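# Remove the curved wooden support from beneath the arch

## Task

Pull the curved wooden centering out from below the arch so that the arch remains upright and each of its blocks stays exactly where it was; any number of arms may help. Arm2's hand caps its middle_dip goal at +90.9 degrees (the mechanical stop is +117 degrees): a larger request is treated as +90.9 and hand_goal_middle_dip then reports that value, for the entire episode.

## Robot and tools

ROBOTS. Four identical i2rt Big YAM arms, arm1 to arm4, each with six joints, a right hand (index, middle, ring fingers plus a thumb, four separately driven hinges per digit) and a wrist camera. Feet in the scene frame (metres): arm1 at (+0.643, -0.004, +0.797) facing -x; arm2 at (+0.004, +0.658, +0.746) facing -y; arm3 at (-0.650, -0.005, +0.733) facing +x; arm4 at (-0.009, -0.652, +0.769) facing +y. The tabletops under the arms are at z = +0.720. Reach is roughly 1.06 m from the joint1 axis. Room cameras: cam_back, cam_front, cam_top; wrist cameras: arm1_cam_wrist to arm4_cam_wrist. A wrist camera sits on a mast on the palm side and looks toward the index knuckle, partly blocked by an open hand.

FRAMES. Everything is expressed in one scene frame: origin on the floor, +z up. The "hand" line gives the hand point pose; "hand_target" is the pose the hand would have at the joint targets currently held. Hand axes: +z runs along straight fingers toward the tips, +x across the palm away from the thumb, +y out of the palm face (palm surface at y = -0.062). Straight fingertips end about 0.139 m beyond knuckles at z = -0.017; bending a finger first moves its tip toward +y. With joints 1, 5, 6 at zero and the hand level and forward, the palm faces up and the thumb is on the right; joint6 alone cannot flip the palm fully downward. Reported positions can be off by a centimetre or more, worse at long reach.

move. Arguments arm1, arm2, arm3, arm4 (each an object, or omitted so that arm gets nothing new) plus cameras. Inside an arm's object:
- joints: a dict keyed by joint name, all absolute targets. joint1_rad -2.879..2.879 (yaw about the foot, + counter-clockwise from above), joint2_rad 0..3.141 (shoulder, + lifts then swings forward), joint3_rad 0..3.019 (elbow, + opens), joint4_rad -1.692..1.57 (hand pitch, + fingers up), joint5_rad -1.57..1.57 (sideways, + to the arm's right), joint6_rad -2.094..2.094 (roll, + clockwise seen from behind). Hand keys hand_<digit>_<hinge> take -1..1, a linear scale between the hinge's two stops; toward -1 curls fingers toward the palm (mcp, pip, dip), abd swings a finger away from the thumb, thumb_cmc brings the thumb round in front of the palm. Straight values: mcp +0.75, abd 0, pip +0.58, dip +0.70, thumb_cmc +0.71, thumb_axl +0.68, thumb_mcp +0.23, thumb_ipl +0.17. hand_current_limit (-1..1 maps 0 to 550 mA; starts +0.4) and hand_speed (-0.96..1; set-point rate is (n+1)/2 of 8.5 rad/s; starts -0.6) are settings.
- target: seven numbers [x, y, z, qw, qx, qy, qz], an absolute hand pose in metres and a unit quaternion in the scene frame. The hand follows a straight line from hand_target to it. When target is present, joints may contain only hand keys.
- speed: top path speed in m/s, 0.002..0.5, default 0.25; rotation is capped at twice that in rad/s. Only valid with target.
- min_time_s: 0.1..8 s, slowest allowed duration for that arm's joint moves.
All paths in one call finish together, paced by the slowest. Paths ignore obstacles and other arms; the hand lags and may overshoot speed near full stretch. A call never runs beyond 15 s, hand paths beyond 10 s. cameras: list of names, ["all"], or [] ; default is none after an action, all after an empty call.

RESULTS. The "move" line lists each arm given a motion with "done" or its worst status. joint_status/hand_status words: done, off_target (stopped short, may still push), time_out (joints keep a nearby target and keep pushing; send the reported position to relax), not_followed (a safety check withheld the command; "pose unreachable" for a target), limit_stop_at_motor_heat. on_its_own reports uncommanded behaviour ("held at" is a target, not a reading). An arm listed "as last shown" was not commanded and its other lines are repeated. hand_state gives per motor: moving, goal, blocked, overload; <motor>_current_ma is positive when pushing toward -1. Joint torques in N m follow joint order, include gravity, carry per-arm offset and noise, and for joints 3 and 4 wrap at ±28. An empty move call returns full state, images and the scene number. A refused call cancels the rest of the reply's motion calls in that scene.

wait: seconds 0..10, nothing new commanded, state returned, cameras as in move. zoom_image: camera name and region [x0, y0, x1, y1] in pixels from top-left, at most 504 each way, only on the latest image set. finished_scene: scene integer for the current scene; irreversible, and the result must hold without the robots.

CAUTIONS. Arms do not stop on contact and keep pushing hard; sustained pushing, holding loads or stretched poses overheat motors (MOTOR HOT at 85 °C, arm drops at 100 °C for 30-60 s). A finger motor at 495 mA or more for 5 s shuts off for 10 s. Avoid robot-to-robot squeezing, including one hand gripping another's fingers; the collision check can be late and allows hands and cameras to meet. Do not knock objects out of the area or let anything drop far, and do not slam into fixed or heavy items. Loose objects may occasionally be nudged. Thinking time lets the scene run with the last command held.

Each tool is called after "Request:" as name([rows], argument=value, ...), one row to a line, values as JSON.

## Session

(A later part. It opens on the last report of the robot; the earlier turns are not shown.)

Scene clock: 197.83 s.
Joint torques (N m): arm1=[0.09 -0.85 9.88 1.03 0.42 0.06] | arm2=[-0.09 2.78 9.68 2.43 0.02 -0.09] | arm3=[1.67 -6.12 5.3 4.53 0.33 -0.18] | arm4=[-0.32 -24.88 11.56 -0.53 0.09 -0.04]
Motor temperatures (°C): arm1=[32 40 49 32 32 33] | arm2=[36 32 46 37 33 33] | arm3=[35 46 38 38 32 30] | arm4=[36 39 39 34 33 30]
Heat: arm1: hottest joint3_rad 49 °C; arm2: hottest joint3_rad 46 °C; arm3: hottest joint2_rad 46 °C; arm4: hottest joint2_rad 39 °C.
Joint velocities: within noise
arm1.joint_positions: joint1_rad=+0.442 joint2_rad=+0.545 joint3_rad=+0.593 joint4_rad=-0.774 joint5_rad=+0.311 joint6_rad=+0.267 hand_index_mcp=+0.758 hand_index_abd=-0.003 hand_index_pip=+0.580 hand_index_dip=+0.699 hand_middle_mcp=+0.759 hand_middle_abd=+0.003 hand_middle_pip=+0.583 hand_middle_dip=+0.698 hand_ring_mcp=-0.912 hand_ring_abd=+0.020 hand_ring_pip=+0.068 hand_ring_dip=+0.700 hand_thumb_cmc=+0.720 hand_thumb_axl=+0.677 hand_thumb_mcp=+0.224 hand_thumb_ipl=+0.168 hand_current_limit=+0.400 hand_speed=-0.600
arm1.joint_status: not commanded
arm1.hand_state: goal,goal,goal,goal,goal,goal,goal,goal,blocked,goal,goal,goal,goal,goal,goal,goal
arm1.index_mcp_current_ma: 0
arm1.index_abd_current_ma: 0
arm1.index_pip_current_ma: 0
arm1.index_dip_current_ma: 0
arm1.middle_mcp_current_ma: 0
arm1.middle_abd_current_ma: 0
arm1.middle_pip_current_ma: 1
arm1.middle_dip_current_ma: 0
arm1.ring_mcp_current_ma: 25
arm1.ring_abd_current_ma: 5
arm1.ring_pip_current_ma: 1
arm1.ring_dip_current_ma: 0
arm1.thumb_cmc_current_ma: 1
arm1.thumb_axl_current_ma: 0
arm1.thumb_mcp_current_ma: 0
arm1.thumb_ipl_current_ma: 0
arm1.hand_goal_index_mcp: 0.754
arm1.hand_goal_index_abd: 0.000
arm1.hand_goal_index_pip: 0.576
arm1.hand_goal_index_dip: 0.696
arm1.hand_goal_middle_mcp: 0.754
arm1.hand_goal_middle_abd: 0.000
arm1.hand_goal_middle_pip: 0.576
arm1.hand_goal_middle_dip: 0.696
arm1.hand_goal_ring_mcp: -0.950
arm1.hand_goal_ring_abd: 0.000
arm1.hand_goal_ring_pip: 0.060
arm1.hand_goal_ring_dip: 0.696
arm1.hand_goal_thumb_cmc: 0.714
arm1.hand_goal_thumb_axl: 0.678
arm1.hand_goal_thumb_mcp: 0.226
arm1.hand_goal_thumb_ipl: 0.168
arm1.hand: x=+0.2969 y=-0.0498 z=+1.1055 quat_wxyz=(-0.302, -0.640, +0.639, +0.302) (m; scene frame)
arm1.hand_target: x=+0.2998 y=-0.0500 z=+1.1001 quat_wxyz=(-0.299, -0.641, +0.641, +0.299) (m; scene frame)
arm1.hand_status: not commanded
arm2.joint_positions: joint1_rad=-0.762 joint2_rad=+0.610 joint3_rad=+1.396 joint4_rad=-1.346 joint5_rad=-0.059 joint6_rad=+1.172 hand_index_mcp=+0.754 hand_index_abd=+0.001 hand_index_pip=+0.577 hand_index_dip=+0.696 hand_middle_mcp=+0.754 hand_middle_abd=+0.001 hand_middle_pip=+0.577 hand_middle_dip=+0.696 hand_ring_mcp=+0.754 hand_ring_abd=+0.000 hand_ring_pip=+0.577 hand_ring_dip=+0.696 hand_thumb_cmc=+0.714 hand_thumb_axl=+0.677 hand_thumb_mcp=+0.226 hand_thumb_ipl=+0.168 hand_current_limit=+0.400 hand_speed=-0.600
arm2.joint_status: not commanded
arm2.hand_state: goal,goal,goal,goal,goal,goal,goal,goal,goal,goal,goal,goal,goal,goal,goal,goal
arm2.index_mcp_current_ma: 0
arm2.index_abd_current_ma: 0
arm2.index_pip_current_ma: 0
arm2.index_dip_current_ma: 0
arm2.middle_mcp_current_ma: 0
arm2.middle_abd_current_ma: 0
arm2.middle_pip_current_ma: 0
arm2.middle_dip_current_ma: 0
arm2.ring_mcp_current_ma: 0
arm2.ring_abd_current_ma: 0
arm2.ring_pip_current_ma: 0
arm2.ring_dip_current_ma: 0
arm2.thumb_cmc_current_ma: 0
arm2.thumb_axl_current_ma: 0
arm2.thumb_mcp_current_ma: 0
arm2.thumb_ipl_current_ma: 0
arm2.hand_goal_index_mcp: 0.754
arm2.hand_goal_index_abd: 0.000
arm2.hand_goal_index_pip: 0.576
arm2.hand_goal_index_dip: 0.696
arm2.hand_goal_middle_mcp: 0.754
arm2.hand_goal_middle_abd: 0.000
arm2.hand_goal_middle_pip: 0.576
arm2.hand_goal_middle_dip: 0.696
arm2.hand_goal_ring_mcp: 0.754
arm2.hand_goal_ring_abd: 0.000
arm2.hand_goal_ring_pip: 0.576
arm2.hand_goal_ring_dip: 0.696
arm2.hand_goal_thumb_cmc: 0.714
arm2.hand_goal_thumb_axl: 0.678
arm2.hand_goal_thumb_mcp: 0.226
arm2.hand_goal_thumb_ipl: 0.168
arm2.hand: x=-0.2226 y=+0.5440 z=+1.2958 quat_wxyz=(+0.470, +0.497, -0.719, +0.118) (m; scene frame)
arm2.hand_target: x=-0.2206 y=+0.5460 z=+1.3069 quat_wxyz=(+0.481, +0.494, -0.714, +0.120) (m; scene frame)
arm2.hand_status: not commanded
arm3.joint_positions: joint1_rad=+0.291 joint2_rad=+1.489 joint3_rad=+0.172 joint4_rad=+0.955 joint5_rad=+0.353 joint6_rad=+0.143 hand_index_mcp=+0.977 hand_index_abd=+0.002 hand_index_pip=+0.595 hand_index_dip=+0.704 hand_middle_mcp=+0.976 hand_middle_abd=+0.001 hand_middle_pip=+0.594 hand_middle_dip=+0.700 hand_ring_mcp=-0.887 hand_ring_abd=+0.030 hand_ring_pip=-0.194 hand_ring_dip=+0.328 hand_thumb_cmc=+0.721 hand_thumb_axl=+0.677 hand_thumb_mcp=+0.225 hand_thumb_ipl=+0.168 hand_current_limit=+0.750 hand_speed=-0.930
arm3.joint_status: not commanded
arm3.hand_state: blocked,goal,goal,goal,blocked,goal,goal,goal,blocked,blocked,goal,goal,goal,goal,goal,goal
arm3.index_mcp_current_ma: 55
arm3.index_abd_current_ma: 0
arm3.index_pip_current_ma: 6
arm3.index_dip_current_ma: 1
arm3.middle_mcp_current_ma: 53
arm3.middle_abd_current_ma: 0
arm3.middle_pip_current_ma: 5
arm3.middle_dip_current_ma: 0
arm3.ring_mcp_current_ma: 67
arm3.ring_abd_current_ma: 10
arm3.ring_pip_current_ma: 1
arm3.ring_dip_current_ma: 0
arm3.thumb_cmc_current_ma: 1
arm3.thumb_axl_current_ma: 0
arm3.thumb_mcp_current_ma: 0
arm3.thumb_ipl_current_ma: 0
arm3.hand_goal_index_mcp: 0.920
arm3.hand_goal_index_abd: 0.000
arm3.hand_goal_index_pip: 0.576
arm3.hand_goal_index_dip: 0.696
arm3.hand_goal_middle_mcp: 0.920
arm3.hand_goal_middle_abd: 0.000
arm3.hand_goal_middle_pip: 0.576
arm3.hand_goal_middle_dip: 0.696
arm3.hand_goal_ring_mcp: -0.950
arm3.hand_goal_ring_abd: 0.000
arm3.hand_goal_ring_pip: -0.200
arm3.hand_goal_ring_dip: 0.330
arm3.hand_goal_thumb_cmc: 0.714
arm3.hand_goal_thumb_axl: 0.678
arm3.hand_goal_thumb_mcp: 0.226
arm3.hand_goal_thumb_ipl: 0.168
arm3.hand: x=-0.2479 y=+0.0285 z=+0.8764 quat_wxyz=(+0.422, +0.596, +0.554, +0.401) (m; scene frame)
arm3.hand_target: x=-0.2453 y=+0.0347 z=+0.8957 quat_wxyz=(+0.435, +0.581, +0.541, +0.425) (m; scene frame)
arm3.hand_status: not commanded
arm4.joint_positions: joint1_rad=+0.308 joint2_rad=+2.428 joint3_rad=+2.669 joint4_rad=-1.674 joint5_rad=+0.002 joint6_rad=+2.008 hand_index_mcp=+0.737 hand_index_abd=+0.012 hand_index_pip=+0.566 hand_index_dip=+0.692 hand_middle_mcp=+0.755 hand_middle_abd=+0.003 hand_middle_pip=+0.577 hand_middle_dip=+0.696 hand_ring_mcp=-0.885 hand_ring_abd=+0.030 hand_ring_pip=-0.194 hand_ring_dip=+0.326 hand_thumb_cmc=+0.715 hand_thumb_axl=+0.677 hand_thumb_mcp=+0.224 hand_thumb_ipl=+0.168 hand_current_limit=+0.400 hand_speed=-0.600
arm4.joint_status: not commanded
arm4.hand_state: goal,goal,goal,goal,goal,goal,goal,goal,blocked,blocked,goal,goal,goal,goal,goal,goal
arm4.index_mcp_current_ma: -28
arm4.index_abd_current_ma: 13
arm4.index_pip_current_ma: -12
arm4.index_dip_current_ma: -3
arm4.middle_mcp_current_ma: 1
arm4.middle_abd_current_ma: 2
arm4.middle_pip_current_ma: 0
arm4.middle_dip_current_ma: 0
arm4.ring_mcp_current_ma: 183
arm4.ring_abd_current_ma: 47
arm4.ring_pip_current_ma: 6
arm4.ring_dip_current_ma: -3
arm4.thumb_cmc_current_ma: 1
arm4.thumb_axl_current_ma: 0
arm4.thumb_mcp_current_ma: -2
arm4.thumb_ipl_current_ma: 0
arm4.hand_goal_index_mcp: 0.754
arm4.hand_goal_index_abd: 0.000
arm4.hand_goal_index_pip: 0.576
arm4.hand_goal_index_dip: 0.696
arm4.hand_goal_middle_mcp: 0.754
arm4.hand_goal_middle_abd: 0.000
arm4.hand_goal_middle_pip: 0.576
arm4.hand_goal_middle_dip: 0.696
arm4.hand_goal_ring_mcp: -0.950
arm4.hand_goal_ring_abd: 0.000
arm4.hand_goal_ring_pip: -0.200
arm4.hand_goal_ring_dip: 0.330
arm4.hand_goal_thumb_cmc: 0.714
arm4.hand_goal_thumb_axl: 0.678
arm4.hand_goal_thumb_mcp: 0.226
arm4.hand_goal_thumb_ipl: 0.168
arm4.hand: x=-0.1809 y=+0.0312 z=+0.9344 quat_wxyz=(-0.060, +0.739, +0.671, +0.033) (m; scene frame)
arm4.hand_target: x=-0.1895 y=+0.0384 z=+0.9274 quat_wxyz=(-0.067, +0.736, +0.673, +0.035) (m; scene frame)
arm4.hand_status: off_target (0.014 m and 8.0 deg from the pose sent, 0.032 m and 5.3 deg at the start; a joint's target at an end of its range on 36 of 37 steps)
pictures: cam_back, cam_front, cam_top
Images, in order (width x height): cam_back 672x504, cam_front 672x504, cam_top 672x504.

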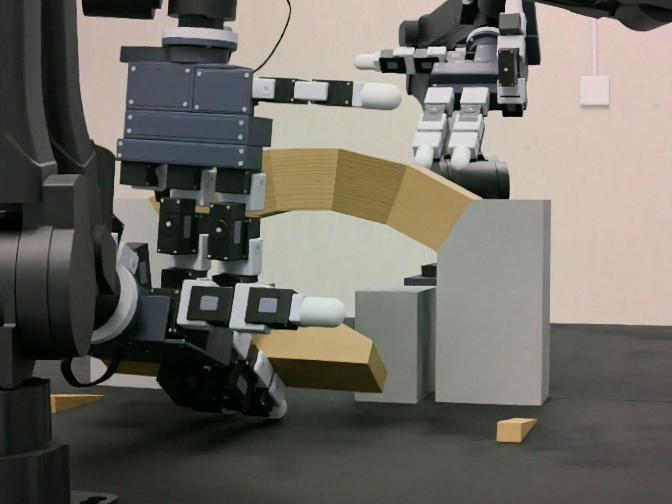

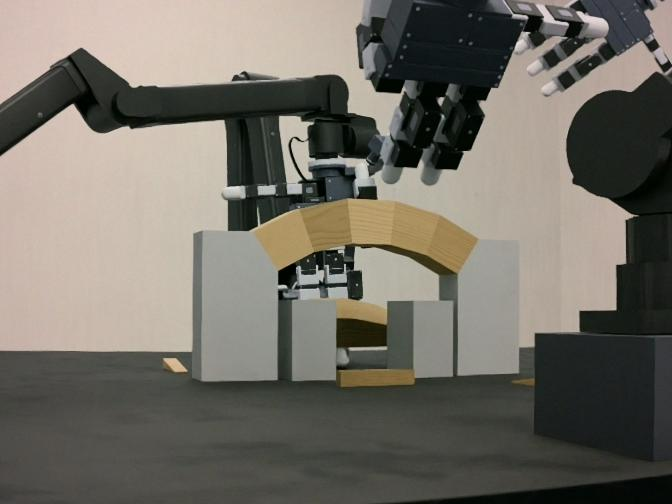

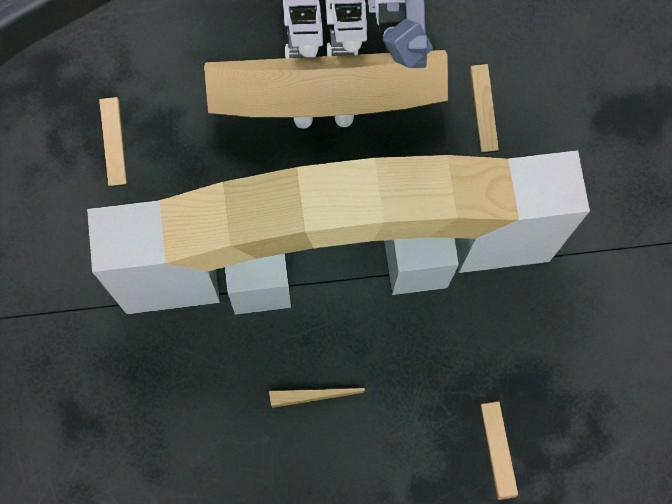

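Request:
move(arm3={"target":[-0.257,0.035,0.896,0.4353,0.5804,0.5415,0.4250],"speed":0.04}, arm4={"target":[-0.190,0.040,0.922,0,0.7490,0.6626,0],"speed":0.04}, cameras=["cam_top","cam_back"])

Request:
zoom_image(camera="cam_back", region=[100, 180, 440, 420])

Request:
zoom_image(camera="cam_top", region=[190, 0, 470, 140])

Scene clock: 200.50 s.
Joint torques (N m): arm1=[0.21 -0.62 9.96 1.11 0.38 0.1] | arm2=[-0.09 2.73 9.69 2.43 0.02 -0.09] | arm3=[2.32 -6.59 4.19 4.16 0.44 -0.11] | arm4=[-0.21 -24.64 11.28 -0.51 0.12 -0.02]
Motor temperatures (°C): arm1=[32 40 49 32 32 33] | arm2=[36 32 46 37 33 33] | arm3=[35 45 37 38 32 30] | arm4=[36 39 39 34 33 30]
Heat: arm1: hottest joint3_rad 49 °C; arm2: hottest joint3_rad 46 °C; arm3: hottest joint2_rad 45 °C; arm4: hottest joint2_rad 39 °C.
move: arm3 off_target; arm4 off_target
Joint velocities: within noise
arm1, arm2: as last shown
arm3.joint_positions: joint1_rad=+0.307 joint2_rad=+1.484 joint3_rad=+0.150 joint4_rad=+0.967 joint5_rad=+0.367 joint6_rad=+0.143 hand_index_mcp=+0.972 hand_index_abd=+0.002 hand_index_pip=+0.587 hand_index_dip=+0.699 hand_middle_mcp=+0.968 hand_middle_abd=+0.001 hand_middle_pip=+0.593 hand_middle_dip=+0.700 hand_ring_mcp=-0.887 hand_ring_abd=+0.030 hand_ring_pip=-0.194 hand_ring_dip=+0.328 hand_thumb_cmc=+0.721 hand_thumb_axl=+0.677 hand_thumb_mcp=+0.225 hand_thumb_ipl=+0.168 hand_current_limit=+0.750 hand_speed=-0.930
arm3.joint_status: not commanded
arm3.hand_state: blocked,goal,goal,goal,blocked,goal,goal,goal,blocked,blocked,goal,goal,goal,goal,goal,goal
arm3.index_mcp_current_ma: 46
arm3.index_abd_current_ma: 0
arm3.index_pip_current_ma: 2
arm3.index_dip_current_ma: 0
arm3.middle_mcp_current_ma: 40
arm3.middle_abd_current_ma: 0
arm3.middle_pip_current_ma: 5
arm3.middle_dip_current_ma: 0
arm3.ring_mcp_current_ma: 67
arm3.ring_abd_current_ma: 10
arm3.ring_pip_current_ma: 1
arm3.ring_dip_current_ma: 0
arm3.thumb_cmc_current_ma: 1
arm3.thumb_axl_current_ma: 0
arm3.thumb_mcp_current_ma: 0
arm3.thumb_ipl_current_ma: 0
arm3.hand_goal_index_mcp: 0.920
arm3.hand_goal_index_abd: 0.000
arm3.hand_goal_index_pip: 0.576
arm3.hand_goal_index_dip: 0.696
arm3.hand_goal_middle_mcp: 0.920
arm3.hand_goal_middle_abd: 0.000
arm3.hand_goal_middle_pip: 0.576
arm3.hand_goal_middle_dip: 0.696
arm3.hand_goal_ring_mcp: -0.950
arm3.hand_goal_ring_abd: 0.000
arm3.hand_goal_ring_pip: -0.200
arm3.hand_goal_ring_dip: 0.330
arm3.hand_goal_thumb_cmc: 0.714
arm3.hand_goal_thumb_axl: 0.678
arm3.hand_goal_thumb_mcp: 0.226
arm3.hand_goal_thumb_ipl: 0.168
arm3.hand: x=-0.2566 y=+0.0296 z=+0.8743 quat_wxyz=(+0.422, +0.594, +0.556, +0.399) (m; scene frame)
arm3.hand_target: x=-0.2570 y=+0.0347 z=+0.8953 quat_wxyz=(+0.435, +0.581, +0.541, +0.425) (m; scene frame)
arm3.hand_status: off_target (0.022 m and 4.1 deg from the pose sent, 0.023 m and 3.9 deg at the start)
arm4.joint_positions: joint1_rad=+0.308 joint2_rad=+2.433 joint3_rad=+2.673 joint4_rad=-1.674 joint5_rad=+0.000 joint6_rad=+2.008 hand_index_mcp=+0.755 hand_index_abd=+0.006 hand_index_pip=+0.576 hand_index_dip=+0.695 hand_middle_mcp=+0.755 hand_middle_abd=+0.003 hand_middle_pip=+0.577 hand_middle_dip=+0.696 hand_ring_mcp=-0.885 hand_ring_abd=+0.030 hand_ring_pip=-0.194 hand_ring_dip=+0.326 hand_thumb_cmc=+0.715 hand_thumb_axl=+0.677 hand_thumb_mcp=+0.224 hand_thumb_ipl=+0.168 hand_current_limit=+0.400 hand_speed=-0.600
arm4.joint_status: not commanded
arm4.hand_state: goal,goal,goal,goal,goal,goal,goal,goal,blocked,blocked,goal,goal,goal,goal,goal,goal
arm4.index_mcp_current_ma: 1
arm4.index_abd_current_ma: 5
arm4.index_pip_current_ma: 0
arm4.index_dip_current_ma: -1
arm4.middle_mcp_current_ma: 1
arm4.middle_abd_current_ma: 2
arm4.middle_pip_current_ma: 0
arm4.middle_dip_current_ma: 0
arm4.ring_mcp_current_ma: 183
arm4.ring_abd_current_ma: 47
arm4.ring_pip_current_ma: 6
arm4.ring_dip_current_ma: -3
arm4.thumb_cmc_current_ma: 1
arm4.thumb_axl_current_ma: 0
arm4.thumb_mcp_current_ma: -2
arm4.thumb_ipl_current_ma: 0
arm4.hand_goal_index_mcp: 0.754
arm4.hand_goal_index_abd: 0.000
arm4.hand_goal_index_pip: 0.576
arm4.hand_goal_index_dip: 0.696
arm4.hand_goal_middle_mcp: 0.754
arm4.hand_goal_middle_abd: 0.000
arm4.hand_goal_middle_pip: 0.576
arm4.hand_goal_middle_dip: 0.696
arm4.hand_goal_ring_mcp: -0.950
arm4.hand_goal_ring_abd: 0.000
arm4.hand_goal_ring_pip: -0.200
arm4.hand_goal_ring_dip: 0.330
arm4.hand_goal_thumb_cmc: 0.714
arm4.hand_goal_thumb_axl: 0.678
arm4.hand_goal_thumb_mcp: 0.226
arm4.hand_goal_thumb_ipl: 0.168
arm4.hand: x=-0.1815 y=+0.0319 z=+0.9317 quat_wxyz=(-0.060, +0.739, +0.671, +0.032) (m; scene frame)
arm4.hand_target: x=-0.1895 y=+0.0385 z=+0.9215 quat_wxyz=(-0.063, +0.737, +0.672, +0.033) (m; scene frame)
arm4.hand_status: off_target (0.015 m and 7.9 deg from the pose sent, 0.018 m and 8.0 deg at the start; a joint's target at an end of its range on 71 of 73 steps)
pictures: cam_back, cam_top
Images, in order (width x height): cam_back 672x504, cam_top 672x504.

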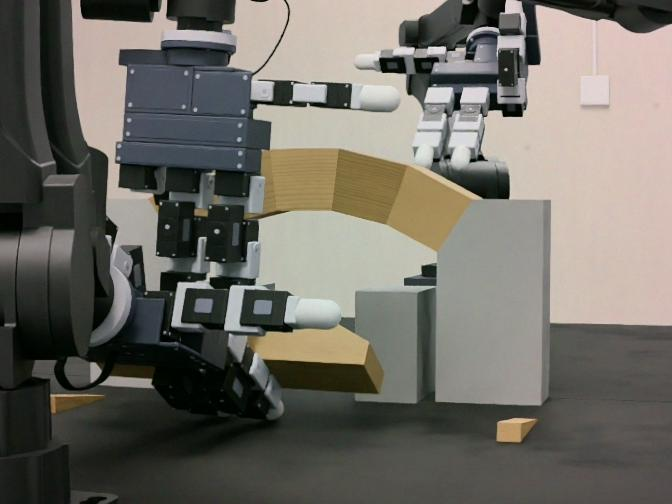

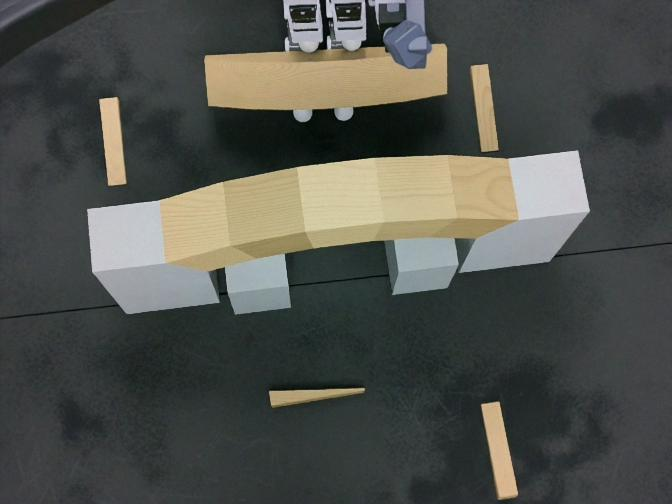

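Scaled by 1.482 from the camera's 672x504 image, which has a finer 960x720 frame.

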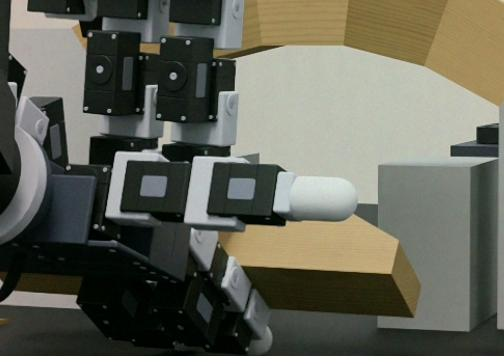

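Scaled by 1.800 from the camera's 672x504 image, which has a finer 960x720 frame.

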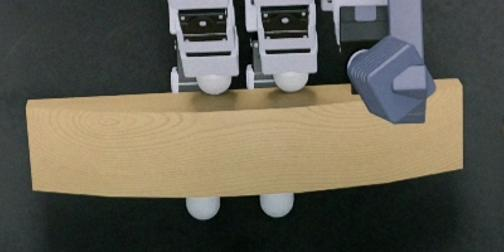

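Request:
move(arm3={"target":[-0.271,0.035,0.896,0.4353,0.5804,0.5415,0.4250],"speed":0.04}, cameras=["cam_top","cam_back"])

Request:
zoom_image(camera="cam_back", region=[100, 180, 440, 420])

Request:
zoom_image(camera="cam_top", region=[190, 0, 470, 140])

Scene clock: 201.83 s.
Joint torques (N m): arm1=[0.09 -0.62 9.87 1.02 0.39 0.06] | arm2=[-0.09 2.78 9.69 2.43 0.02 -0.09] | arm3=[2.55 -6.89 4.15 4.14 0.46 -0.11] | arm4=[-1.08 -24.64 10.99 -0.5 0.43 -0.03]
Motor temperatures (°C): arm1=[32 40 49 32 32 33] | arm2=[36 32 46 37 33 33] | arm3=[35 45 37 38 32 30] | arm4=[36 40 40 34 33 30]
Heat: arm1: hottest joint3_rad 49 °C; arm2: hottest joint3_rad 46 °C; arm3: hottest joint2_rad 45 °C; arm4: hottest joint2_rad 40 °C.
move: arm3 off_target
Joint velocities: within noise
arm1, arm2, arm4: as last shown
arm3.joint_positions: joint1_rad=+0.328 joint2_rad=+1.456 joint3_rad=+0.116 joint4_rad=+0.970 joint5_rad=+0.388 joint6_rad=+0.144 hand_index_mcp=+0.972 hand_index_abd=+0.001 hand_index_pip=+0.590 hand_index_dip=+0.701 hand_middle_mcp=+0.968 hand_middle_abd=+0.000 hand_middle_pip=+0.593 hand_middle_dip=+0.701 hand_ring_mcp=-0.887 hand_ring_abd=+0.030 hand_ring_pip=-0.194 hand_ring_dip=+0.328 hand_thumb_cmc=+0.721 hand_thumb_axl=+0.677 hand_thumb_mcp=+0.225 hand_thumb_ipl=+0.168 hand_current_limit=+0.750 hand_speed=-0.930
arm3.joint_status: not commanded
arm3.hand_state: blocked,goal,goal,goal,blocked,goal,goal,goal,blocked,blocked,goal,goal,goal,goal,goal,goal
arm3.index_mcp_current_ma: 46
arm3.index_abd_current_ma: 0
arm3.index_pip_current_ma: 3
arm3.index_dip_current_ma: 0
arm3.middle_mcp_current_ma: 40
arm3.middle_abd_current_ma: 0
arm3.middle_pip_current_ma: 5
arm3.middle_dip_current_ma: 0
arm3.ring_mcp_current_ma: 67
arm3.ring_abd_current_ma: 10
arm3.ring_pip_current_ma: 1
arm3.ring_dip_current_ma: 0
arm3.thumb_cmc_current_ma: 1
arm3.thumb_axl_current_ma: 0
arm3.thumb_mcp_current_ma: 0
arm3.thumb_ipl_current_ma: 0
arm3.hand_goal_index_mcp: 0.920
arm3.hand_goal_index_abd: 0.000
arm3.hand_goal_index_pip: 0.576
arm3.hand_goal_index_dip: 0.696
arm3.hand_goal_middle_mcp: 0.920
arm3.hand_goal_middle_abd: 0.000
arm3.hand_goal_middle_pip: 0.576
arm3.hand_goal_middle_dip: 0.696
arm3.hand_goal_ring_mcp: -0.950
arm3.hand_goal_ring_abd: 0.000
arm3.hand_goal_ring_pip: -0.200
arm3.hand_goal_ring_dip: 0.330
arm3.hand_goal_thumb_cmc: 0.714
arm3.hand_goal_thumb_axl: 0.678
arm3.hand_goal_thumb_mcp: 0.226
arm3.hand_goal_thumb_ipl: 0.168
arm3.hand: x=-0.2703 y=+0.0297 z=+0.8745 quat_wxyz=(+0.424, +0.593, +0.558, +0.397) (m; scene frame)
arm3.hand_target: x=-0.2710 y=+0.0346 z=+0.8953 quat_wxyz=(+0.435, +0.581, +0.541, +0.425) (m; scene frame)
arm3.hand_status: off_target (0.022 m and 4.2 deg from the pose sent, 0.027 m and 4.1 deg at the start)
arm4.joint_positions: joint1_rad=+0.316 joint2_rad=+2.434 joint3_rad=+2.676 joint4_rad=-1.674 joint5_rad=-0.008 joint6_rad=+2.009 hand_index_mcp=+0.769 hand_index_abd=+0.006 hand_index_pip=+0.585 hand_index_dip=+0.699 hand_middle_mcp=+0.765 hand_middle_abd=+0.003 hand_middle_pip=+0.583 hand_middle_dip=+0.700 hand_ring_mcp=-0.885 hand_ring_abd=+0.030 hand_ring_pip=-0.194 hand_ring_dip=+0.326 hand_thumb_cmc=+0.715 hand_thumb_axl=+0.677 hand_thumb_mcp=+0.224 hand_thumb_ipl=+0.168 hand_current_limit=+0.400 hand_speed=-0.600
arm4.index_mcp_current_ma: 24
arm4.index_pip_current_ma: 11
arm4.index_dip_current_ma: 2
arm4.middle_mcp_current_ma: 15
arm4.middle_pip_current_ma: 8
arm4.middle_dip_current_ma: 3
arm4.hand: x=-0.1890 y=+0.0305 z=+0.9322 quat_wxyz=(-0.063, +0.736, +0.674, +0.029) (m; scene frame)
arm4.hand_target: x=-0.1896 y=+0.0384 z=+0.9216 quat_wxyz=(-0.063, +0.737, +0.672, +0.033) (m; scene frame)
pictures: cam_back, cam_top
Images, in order (width x height): cam_back 672x504, cam_top 672x504.

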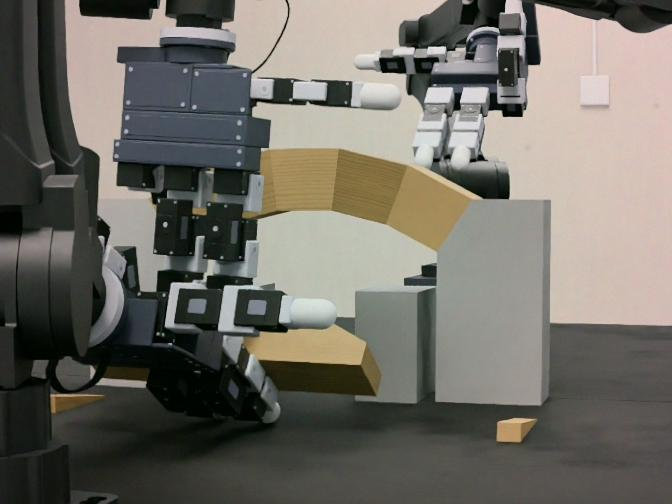

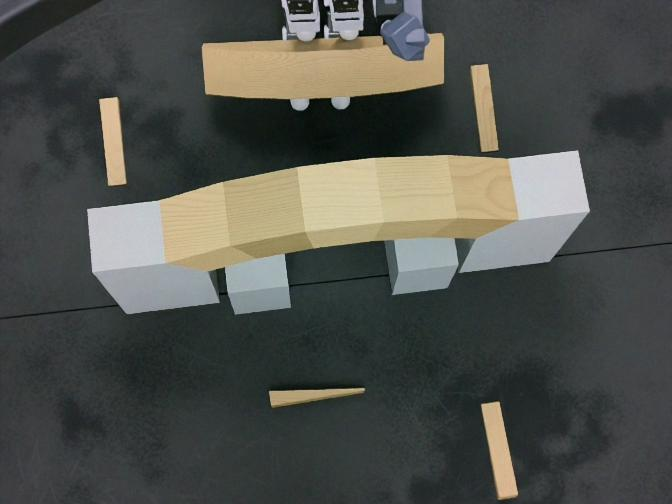

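Scaled by 1.482 from the camera's 672x504 image, which has a finer 960x720 frame.

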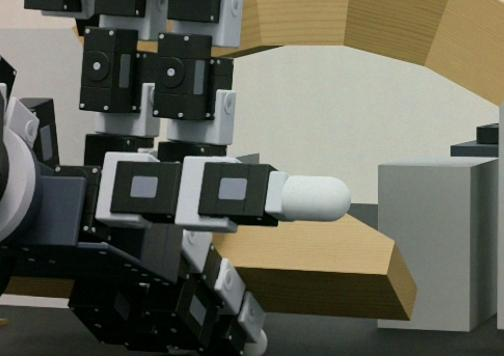

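Scaled by 1.800 from the camera's 672x504 image, which has a finer 960x720 frame.

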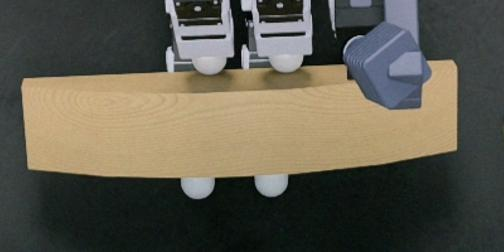

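Request:
move(arm3={"target":[-0.285,0.035,0.896,0.4353,0.5804,0.5415,0.4250],"speed":0.04}, cameras=["cam_top","cam_back"])

Request:
zoom_image(camera="cam_back", region=[100, 180, 440, 420])

Request:
zoom_image(camera="cam_top", region=[190, 0, 470, 140])

Scene clock: 203.20 s.
Joint torques (N m): arm1=[0.26 -0.21 9.81 1.09 0.4 0.1] | arm2=[-0.09 2.78 9.69 2.45 0.02 -0.09] | arm3=[2.73 -5.6 4.57 4.01 0.42 -0.04] | arm4=[-1.08 -25.93 10.85 -0.53 0.2 -0.04]
Motor temperatures (°C): arm1=[32 40 49 32 32 33] | arm2=[36 32 46 37 33 33] | arm3=[35 45 37 38 32 30] | arm4=[36 40 40 34 33 30]
Heat: arm1: hottest joint3_rad 49 °C; arm2: hottest joint3_rad 46 °C; arm3: hottest joint2_rad 45 °C; arm4: hottest joint2_rad 40 °C.
move: arm3 off_target
Joint velocities: within noise
arm1, arm2, arm4: as last shown
arm3.joint_positions: joint1_rad=+0.355 joint2_rad=+1.418 joint3_rad=+0.078 joint4_rad=+0.970 joint5_rad=+0.414 joint6_rad=+0.150 hand_index_mcp=+0.971 hand_index_abd=+0.001 hand_index_pip=+0.595 hand_index_dip=+0.707 hand_middle_mcp=+0.968 hand_middle_abd=+0.000 hand_middle_pip=+0.604 hand_middle_dip=+0.707 hand_ring_mcp=-0.887 hand_ring_abd=+0.030 hand_ring_pip=-0.194 hand_ring_dip=+0.328 hand_thumb_cmc=+0.721 hand_thumb_axl=+0.677 hand_thumb_mcp=+0.225 hand_thumb_ipl=+0.168 hand_current_limit=+0.750 hand_speed=-0.930
arm3.joint_status: not commanded
arm3.hand_state: blocked,goal,goal,goal,blocked,goal,blocked,goal,blocked,blocked,goal,goal,goal,goal,goal,goal
arm3.index_mcp_current_ma: 45
arm3.index_abd_current_ma: 0
arm3.index_pip_current_ma: 6
arm3.index_dip_current_ma: 2
arm3.middle_mcp_current_ma: 40
arm3.middle_abd_current_ma: 0
arm3.middle_pip_current_ma: 12
arm3.middle_dip_current_ma: 2
arm3.ring_mcp_current_ma: 67
arm3.ring_abd_current_ma: 10
arm3.ring_pip_current_ma: 1
arm3.ring_dip_current_ma: 0
arm3.thumb_cmc_current_ma: 1
arm3.thumb_axl_current_ma: 0
arm3.thumb_mcp_current_ma: 0
arm3.thumb_ipl_current_ma: 0
arm3.hand_goal_index_mcp: 0.920
arm3.hand_goal_index_abd: 0.000
arm3.hand_goal_index_pip: 0.576
arm3.hand_goal_index_dip: 0.696
arm3.hand_goal_middle_mcp: 0.920
arm3.hand_goal_middle_abd: 0.000
arm3.hand_goal_middle_pip: 0.576
arm3.hand_goal_middle_dip: 0.696
arm3.hand_goal_ring_mcp: -0.950
arm3.hand_goal_ring_abd: 0.000
arm3.hand_goal_ring_pip: -0.200
arm3.hand_goal_ring_dip: 0.330
arm3.hand_goal_thumb_cmc: 0.714
arm3.hand_goal_thumb_axl: 0.678
arm3.hand_goal_thumb_mcp: 0.226
arm3.hand_goal_thumb_ipl: 0.168
arm3.hand: x=-0.2862 y=+0.0296 z=+0.8754 quat_wxyz=(+0.426, +0.591, +0.558, +0.397) (m; scene frame)
arm3.hand_target: x=-0.2852 y=+0.0346 z=+0.8953 quat_wxyz=(+0.435, +0.581, +0.542, +0.425) (m; scene frame)
arm3.hand_status: off_target (0.021 m and 4.1 deg from the pose sent, 0.027 m and 4.2 deg at the start)
arm4.joint_positions: joint1_rad=+0.316 joint2_rad=+2.446 joint3_rad=+2.677 joint4_rad=-1.674 joint5_rad=-0.002 joint6_rad=+2.010 hand_index_mcp=+0.756 hand_index_abd=+0.002 hand_index_pip=+0.579 hand_index_dip=+0.699 hand_middle_mcp=+0.755 hand_middle_abd=+0.001 hand_middle_pip=+0.578 hand_middle_dip=+0.699 hand_ring_mcp=-0.885 hand_ring_abd=+0.030 hand_ring_pip=-0.194 hand_ring_dip=+0.326 hand_thumb_cmc=+0.715 hand_thumb_axl=+0.677 hand_thumb_mcp=+0.224 hand_thumb_ipl=+0.168 hand_current_limit=+0.400 hand_speed=-0.600
arm4.index_mcp_current_ma: 2
arm4.index_abd_current_ma: 1
arm4.index_pip_current_ma: 2
arm4.index_dip_current_ma: 3
arm4.middle_mcp_current_ma: 1
arm4.middle_abd_current_ma: 1
arm4.middle_pip_current_ma: 2
arm4.hand: x=-0.1882 y=+0.0313 z=+0.9247 quat_wxyz=(-0.057, +0.736, +0.674, +0.029) (m; scene frame)
arm4.hand_target: x=-0.1896 y=+0.0384 z=+0.9213 quat_wxyz=(-0.063, +0.737, +0.672, +0.033) (m; scene frame)
pictures: cam_back, cam_top
Images, in order (width x height): cam_back 672x504, cam_top 672x504.

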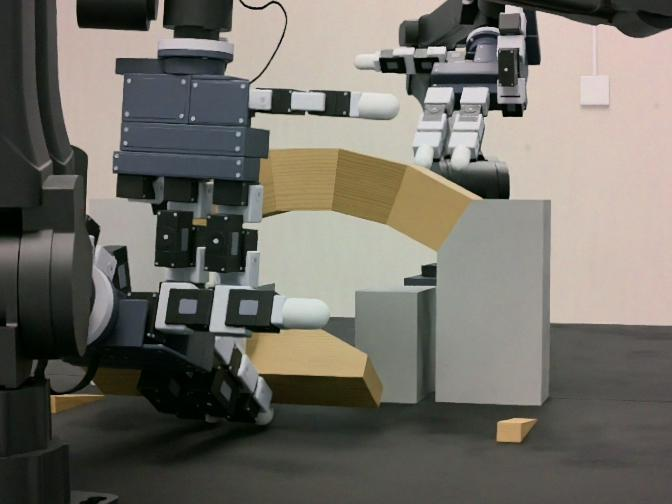

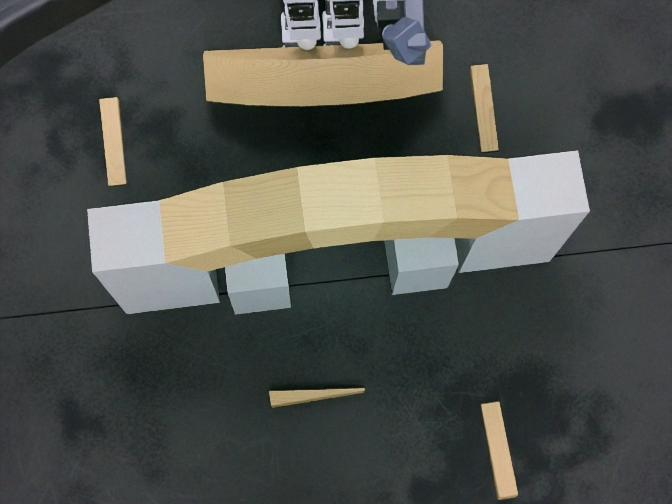

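Scaled by 1.482 from the camera's 672x504 image, which has a finer 960x720 frame.

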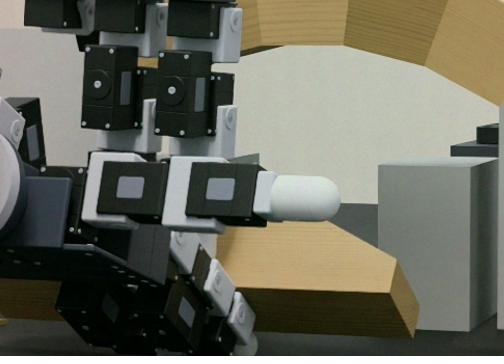

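Scaled by 1.800 from the camera's 672x504 image, which has a finer 960x720 frame.

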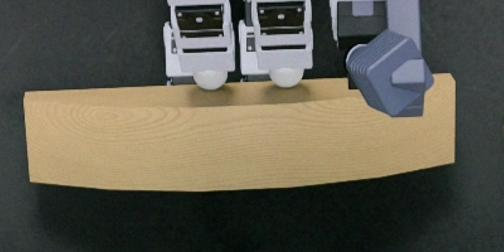

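Request:
move(arm3={"target":[-0.295,0.035,0.896,0.4353,0.5804,0.5415,0.4250],"speed":0.04}, arm4={"target":[-0.190,0.040,0.910,0,0.7490,0.6626,0],"speed":0.04}, cameras=["cam_top","cam_back","cam_front"])

Request:
zoom_image(camera="cam_back", region=[100, 180, 440, 420])

Request:
zoom_image(camera="cam_top", region=[190, 0, 470, 140])

Request:
zoom_image(camera="cam_front", region=[200, 180, 450, 400])

Scene clock: 205.80 s.
Joint torques (N m): arm1=[-0.32 -0.67 9.89 1.07 0.4 0.08] | arm2=[-0.15 2.73 9.69 2.43 0.02 -0.08] | arm3=[2.78 -5.25 4.3 3.43 0.34 -0.03] | arm4=[-1.14 -25.05 10.78 -0.54 0.08 -0.01]
Motor temperatures (°C): arm1=[32 40 49 32 32 33] | arm2=[36 32 46 36 33 33] | arm3=[35 45 37 38 32 30] | arm4=[36 40 40 34 33 30]
Heat: arm1: hottest joint3_rad 49 °C; arm2: hottest joint3_rad 46 °C; arm3: hottest joint2_rad 45 °C; arm4: hottest joint2_rad 40 °C.
move: arm3 off_target; arm4 off_target
Joint velocities: within noise
arm1, arm2: as last shown
arm3.joint_positions: joint1_rad=+0.376 joint2_rad=+1.382 joint3_rad=+0.060 joint4_rad=+0.973 joint5_rad=+0.436 joint6_rad=+0.157 hand_index_mcp=+0.960 hand_index_abd=+0.001 hand_index_pip=+0.591 hand_index_dip=+0.700 hand_middle_mcp=+0.943 hand_middle_abd=+0.000 hand_middle_pip=+0.586 hand_middle_dip=+0.699 hand_ring_mcp=-0.887 hand_ring_abd=+0.030 hand_ring_pip=-0.194 hand_ring_dip=+0.328 hand_thumb_cmc=+0.721 hand_thumb_axl=+0.677 hand_thumb_mcp=+0.225 hand_thumb_ipl=+0.168 hand_current_limit=+0.750 hand_speed=-0.930
arm3.joint_status: not commanded
arm3.hand_state: blocked,goal,goal,goal,blocked,goal,goal,goal,blocked,blocked,goal,goal,goal,goal,goal,goal
arm3.index_mcp_current_ma: 27
arm3.index_abd_current_ma: 0
arm3.index_pip_current_ma: 4
arm3.index_dip_current_ma: 0
arm3.middle_mcp_current_ma: 9
arm3.middle_abd_current_ma: 0
arm3.middle_pip_current_ma: 2
arm3.middle_dip_current_ma: 0
arm3.ring_mcp_current_ma: 67
arm3.ring_abd_current_ma: 10
arm3.ring_pip_current_ma: 1
arm3.ring_dip_current_ma: 0
arm3.thumb_cmc_current_ma: 1
arm3.thumb_axl_current_ma: 0
arm3.thumb_mcp_current_ma: 0
arm3.thumb_ipl_current_ma: 0
arm3.hand_goal_index_mcp: 0.920
arm3.hand_goal_index_abd: 0.000
arm3.hand_goal_index_pip: 0.576
arm3.hand_goal_index_dip: 0.696
arm3.hand_goal_middle_mcp: 0.920
arm3.hand_goal_middle_abd: 0.000
arm3.hand_goal_middle_pip: 0.576
arm3.hand_goal_middle_dip: 0.696
arm3.hand_goal_ring_mcp: -0.950
arm3.hand_goal_ring_abd: 0.000
arm3.hand_goal_ring_pip: -0.200
arm3.hand_goal_ring_dip: 0.330
arm3.hand_goal_thumb_cmc: 0.714
arm3.hand_goal_thumb_axl: 0.678
arm3.hand_goal_thumb_mcp: 0.226
arm3.hand_goal_thumb_ipl: 0.168
arm3.on_its_own: hand_middle_mcp moved -0.026 toward your old target +0.920
arm3.hand: x=-0.2944 y=+0.0304 z=+0.8825 quat_wxyz=(+0.430, +0.589, +0.552, +0.405) (m; scene frame)
arm3.hand_target: x=-0.2950 y=+0.0348 z=+0.8958 quat_wxyz=(+0.435, +0.580, +0.541, +0.425) (m; scene frame)
arm3.hand_status: off_target (0.014 m and 2.8 deg from the pose sent, 0.023 m and 4.1 deg at the start)
arm4.joint_positions: joint1_rad=+0.316 joint2_rad=+2.455 joint3_rad=+2.680 joint4_rad=-1.674 joint5_rad=-0.001 joint6_rad=+2.010 hand_index_mcp=+0.750 hand_index_abd=+0.000 hand_index_pip=+0.576 hand_index_dip=+0.698 hand_middle_mcp=+0.753 hand_middle_abd=+0.001 hand_middle_pip=+0.577 hand_middle_dip=+0.699 hand_ring_mcp=-0.885 hand_ring_abd=+0.030 hand_ring_pip=-0.194 hand_ring_dip=+0.326 hand_thumb_cmc=+0.715 hand_thumb_axl=+0.677 hand_thumb_mcp=+0.224 hand_thumb_ipl=+0.168 hand_current_limit=+0.400 hand_speed=-0.600
arm4.joint_status: not commanded
arm4.hand_state: goal,goal,goal,goal,goal,goal,goal,goal,blocked,blocked,goal,goal,goal,goal,goal,goal
arm4.index_mcp_current_ma: -4
arm4.index_abd_current_ma: 0
arm4.index_pip_current_ma: 0
arm4.index_dip_current_ma: 1
arm4.middle_mcp_current_ma: 0
arm4.middle_abd_current_ma: 0
arm4.middle_pip_current_ma: 1
arm4.middle_dip_current_ma: 2
arm4.ring_mcp_current_ma: 183
arm4.ring_abd_current_ma: 47
arm4.ring_pip_current_ma: 6
arm4.ring_dip_current_ma: -3
arm4.thumb_cmc_current_ma: 1
arm4.thumb_axl_current_ma: 0
arm4.thumb_mcp_current_ma: -2
arm4.thumb_ipl_current_ma: 0
arm4.hand_goal_index_mcp: 0.754
arm4.hand_goal_index_abd: 0.000
arm4.hand_goal_index_pip: 0.576
arm4.hand_goal_index_dip: 0.696
arm4.hand_goal_middle_mcp: 0.754
arm4.hand_goal_middle_abd: 0.000
arm4.hand_goal_middle_pip: 0.576
arm4.hand_goal_middle_dip: 0.696
arm4.hand_goal_ring_mcp: -0.950
arm4.hand_goal_ring_abd: 0.000
arm4.hand_goal_ring_pip: -0.200
arm4.hand_goal_ring_dip: 0.330
arm4.hand_goal_thumb_cmc: 0.714
arm4.hand_goal_thumb_axl: 0.678
arm4.hand_goal_thumb_mcp: 0.226
arm4.hand_goal_thumb_ipl: 0.168
arm4.hand: x=-0.1882 y=+0.0319 z=+0.9195 quat_wxyz=(-0.053, +0.737, +0.674, +0.028) (m; scene frame)
arm4.hand_target: x=-0.1896 y=+0.0386 z=+0.9095 quat_wxyz=(-0.056, +0.739, +0.671, +0.029) (m; scene frame)
arm4.hand_status: off_target (0.013 m and 7.2 deg from the pose sent, 0.017 m and 7.6 deg at the start; a joint's target at an end of its range on 69 of 70 steps)
pictures: cam_back, cam_front, cam_top
Images, in order (width x height): cam_back 672x504, cam_front 672x504, cam_top 672x504.

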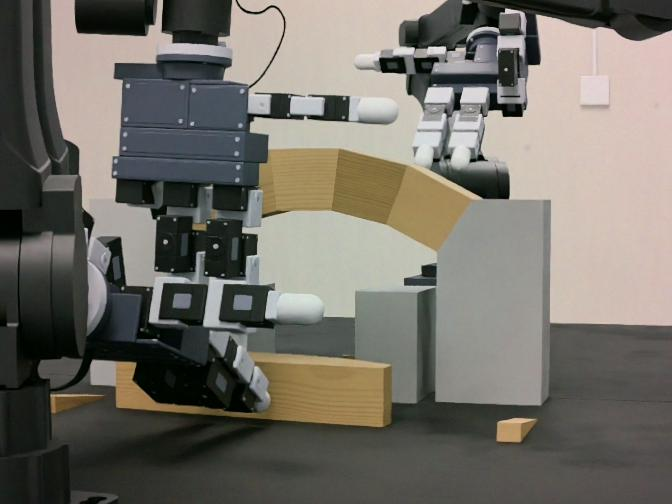

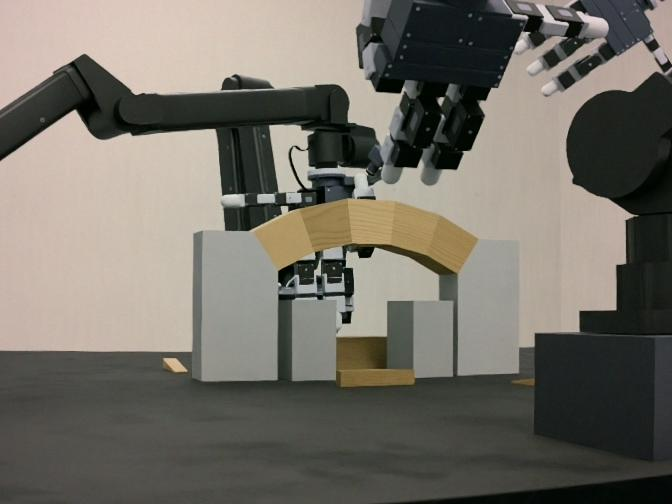

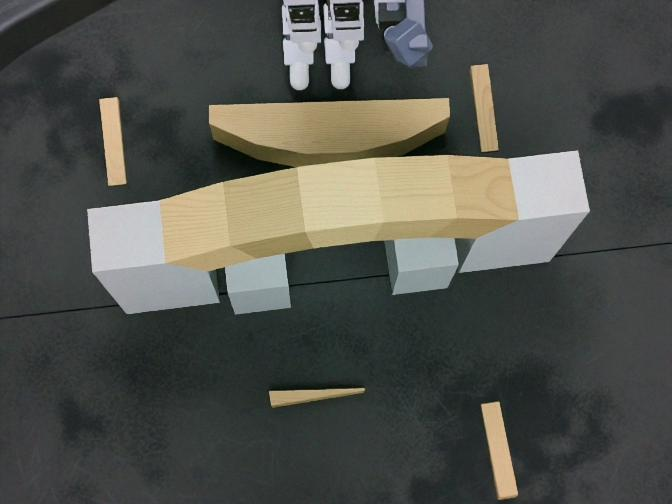

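Scaled by 1.482 from the camera's 672x504 image, which has a finer 960x720 frame.

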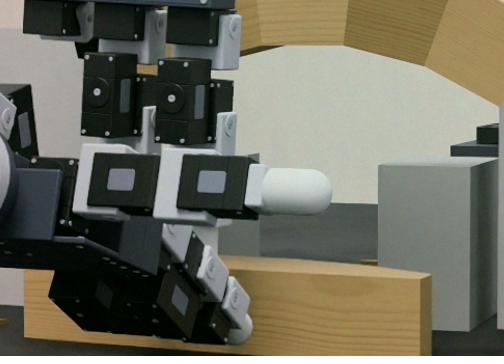

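Scaled by 1.800 from the camera's 672x504 image, which has a finer 960x720 frame.

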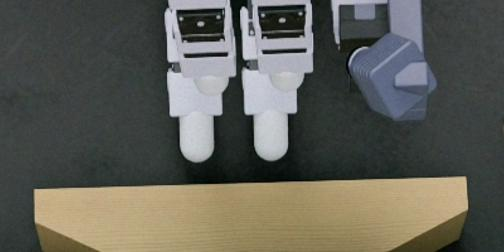

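Scaled by 2.016 from the camera's 672x504 image, which has a finer 960x720 frame.

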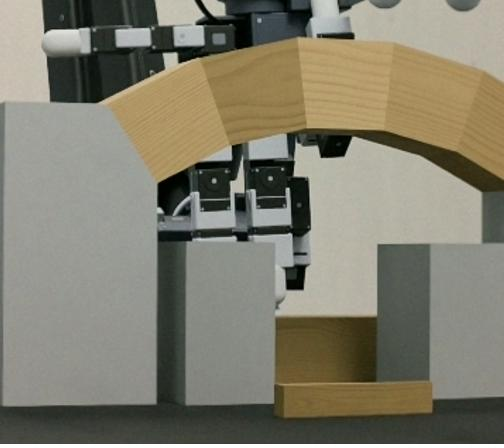

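Request:
move(arm4={"target":[-0.200,0.030,1.09,0,0.7490,0.6626,0],"speed":0.15}, arm3={"target":[-0.37,0.035,0.90,0.4353,0.5804,0.5415,0.4250],"speed":0.12}, cameras=["cam_top","cam_back"])

Request:
zoom_image(camera="cam_back", region=[60, 140, 560, 450])

Request:
zoom_image(camera="cam_top", region=[80, 50, 600, 320])

Scene clock: 208.23 s.
Joint torques (N m): arm1=[0.03 -0.67 9.92 1.11 0.43 0.1] | arm2=[-0.09 2.78 9.68 2.44 0.02 -0.09] | arm3=[0.73 -1.61 5.05 2.58 0.08 0] | arm4=[0.03 -27.52 11.21 -0.08 0.22 -0.16]
Motor temperatures (°C): arm1=[32 40 49 32 32 33] | arm2=[36 32 46 36 33 33] | arm3=[35 45 37 37 32 30] | arm4=[36 40 40 34 33 30]
Heat: arm1: hottest joint3_rad 49 °C; arm2: hottest joint3_rad 46 °C; arm3: hottest joint2_rad 45 °C; arm4: hottest joint2_rad 40 °C.
move: arm3 not_followed; arm4 off_target
Joint velocities: within noise
arm1, arm2: as last shown
arm3.joint_positions: joint1_rad=+0.441 joint2_rad=+1.270 joint3_rad=+0.004 joint4_rad=+0.965 joint5_rad=+0.502 joint6_rad=+0.168 hand_index_mcp=+0.938 hand_index_abd=+0.001 hand_index_pip=+0.582 hand_index_dip=+0.700 hand_middle_mcp=+0.939 hand_middle_abd=+0.000 hand_middle_pip=+0.583 hand_middle_dip=+0.699 hand_ring_mcp=-0.887 hand_ring_abd=+0.030 hand_ring_pip=-0.194 hand_ring_dip=+0.328 hand_thumb_cmc=+0.721 hand_thumb_axl=+0.677 hand_thumb_mcp=+0.225 hand_thumb_ipl=+0.168 hand_current_limit=+0.750 hand_speed=-0.930
arm3.joint_status: not commanded
arm3.hand_state: goal,goal,goal,goal,goal,goal,goal,goal,blocked,blocked,goal,goal,goal,goal,goal,goal
arm3.index_mcp_current_ma: 6
arm3.index_abd_current_ma: 0
arm3.index_pip_current_ma: 1
arm3.index_dip_current_ma: 0
arm3.middle_mcp_current_ma: 6
arm3.middle_abd_current_ma: 0
arm3.middle_pip_current_ma: 1
arm3.middle_dip_current_ma: 0
arm3.ring_mcp_current_ma: 67
arm3.ring_abd_current_ma: 10
arm3.ring_pip_current_ma: 1
arm3.ring_dip_current_ma: 0
arm3.thumb_cmc_current_ma: 1
arm3.thumb_axl_current_ma: 0
arm3.thumb_mcp_current_ma: 0
arm3.thumb_ipl_current_ma: 0
arm3.hand_goal_index_mcp: 0.920
arm3.hand_goal_index_abd: 0.000
arm3.hand_goal_index_pip: 0.576
arm3.hand_goal_index_dip: 0.696
arm3.hand_goal_middle_mcp: 0.920
arm3.hand_goal_middle_abd: 0.000
arm3.hand_goal_middle_pip: 0.576
arm3.hand_goal_middle_dip: 0.696
arm3.hand_goal_ring_mcp: -0.950
arm3.hand_goal_ring_abd: 0.000
arm3.hand_goal_ring_pip: -0.200
arm3.hand_goal_ring_dip: 0.330
arm3.hand_goal_thumb_cmc: 0.714
arm3.hand_goal_thumb_axl: 0.678
arm3.hand_goal_thumb_mcp: 0.226
arm3.hand_goal_thumb_ipl: 0.168
arm3.on_its_own: joint5_rad is held at +0.499, not at its first target +0.441; hand_index_mcp moved -0.021 to your old target +0.920
arm3.hand: x=-0.3203 y=+0.0311 z=+0.8981 quat_wxyz=(+0.441, +0.580, +0.538, +0.424) (m; scene frame)
arm3.hand_target: x=-0.3180 y=+0.0305 z=+0.8977 quat_wxyz=(+0.442, +0.581, +0.537, +0.422) (m; scene frame)
arm3.hand_status: not_followed (0.050 m and 0.8 deg from the pose sent, 0.078 m and 2.8 deg at the start; a joint's target at an end of its range on 34 of 54 steps)
arm4.joint_positions: joint1_rad=+0.331 joint2_rad=+2.291 joint3_rad=+2.756 joint4_rad=-1.674 joint5_rad=+0.034 joint6_rad=+1.973 hand_index_mcp=+0.750 hand_index_abd=+0.000 hand_index_pip=+0.576 hand_index_dip=+0.698 hand_middle_mcp=+0.753 hand_middle_abd=+0.001 hand_middle_pip=+0.577 hand_middle_dip=+0.699 hand_ring_mcp=-0.885 hand_ring_abd=+0.030 hand_ring_pip=-0.194 hand_ring_dip=+0.326 hand_thumb_cmc=+0.715 hand_thumb_axl=+0.677 hand_thumb_mcp=+0.224 hand_thumb_ipl=+0.168 hand_current_limit=+0.400 hand_speed=-0.600
arm4.joint_status: not commanded
arm4.hand_state: goal,goal,goal,goal,goal,goal,goal,goal,blocked,blocked,goal,goal,goal,goal,goal,goal
arm4.index_mcp_current_ma: -4
arm4.index_abd_current_ma: 0
arm4.index_pip_current_ma: 0
arm4.index_dip_current_ma: 1
arm4.middle_mcp_current_ma: 0
arm4.middle_abd_current_ma: 0
arm4.middle_pip_current_ma: 1
arm4.middle_dip_current_ma: 2
arm4.ring_mcp_current_ma: 183
arm4.ring_abd_current_ma: 47
arm4.ring_pip_current_ma: 6
arm4.ring_dip_current_ma: -3
arm4.thumb_cmc_current_ma: 1
arm4.thumb_axl_current_ma: 0
arm4.thumb_mcp_current_ma: -2
arm4.thumb_ipl_current_ma: 0
arm4.hand_goal_index_mcp: 0.754
arm4.hand_goal_index_abd: 0.000
arm4.hand_goal_index_pip: 0.576
arm4.hand_goal_index_dip: 0.696
arm4.hand_goal_middle_mcp: 0.754
arm4.hand_goal_middle_abd: 0.000
arm4.hand_goal_middle_pip: 0.576
arm4.hand_goal_middle_dip: 0.696
arm4.hand_goal_ring_mcp: -0.950
arm4.hand_goal_ring_abd: 0.000
arm4.hand_goal_ring_pip: -0.200
arm4.hand_goal_ring_dip: 0.330
arm4.hand_goal_thumb_cmc: 0.714
arm4.hand_goal_thumb_axl: 0.678
arm4.hand_goal_thumb_mcp: 0.226
arm4.hand_goal_thumb_ipl: 0.168
arm4.hand: x=-0.1908 y=+0.0283 z=+1.0620 quat_wxyz=(-0.156, +0.710, +0.680, +0.091) (m; scene frame)
arm4.hand_target: x=-0.1992 y=+0.0278 z=+1.0892 quat_wxyz=(-0.183, +0.700, +0.683, +0.104) (m; scene frame)
arm4.hand_status: off_target (0.030 m and 21.3 deg from the pose sent, 0.171 m and 7.2 deg at the start; pose on its path clipped on 16 of 60 steps; a joint's target at an end of its range on 59 of 60 steps)
pictures: cam_back, cam_top
pose unreachable (arm3 arm): on one or more control steps of this call this arm could not follow its commanded pose, so it was not sent that pose on those steps. On the call's last step it was still not sent that pose. It may still have moved: this result reports where it is.
cause: moving toward the commanded pose would bring two parts of the arm too close to each other.
Images, in order (width x height): cam_back 672x504, cam_top 672x504.

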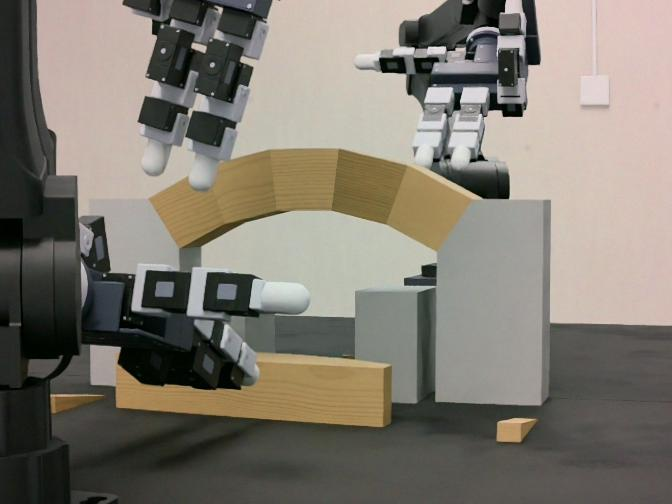

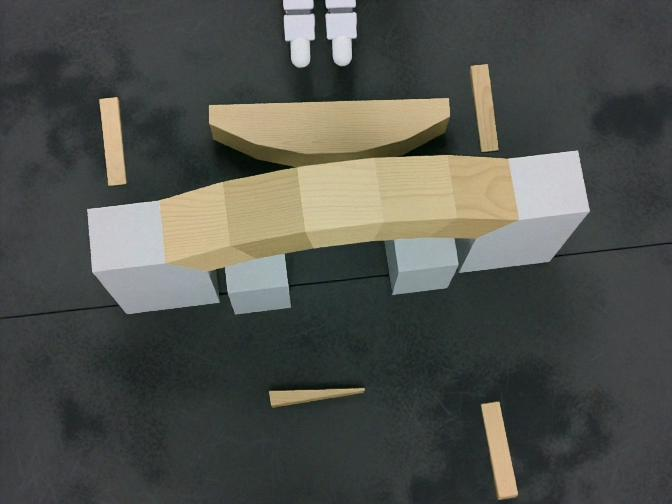

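Scaled by 1.008 from the camera's 672x504 image, which has a finer 960x720 frame.

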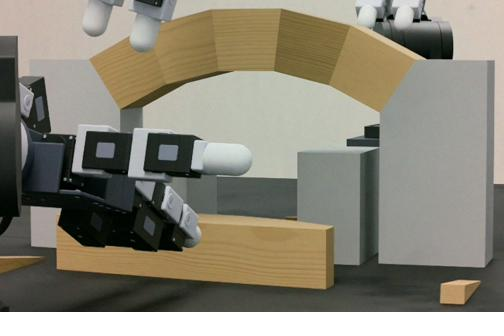

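Region (80, 50, 600, 320) is 520x270 pixels. A region can be at most 504 by 504 pixels.


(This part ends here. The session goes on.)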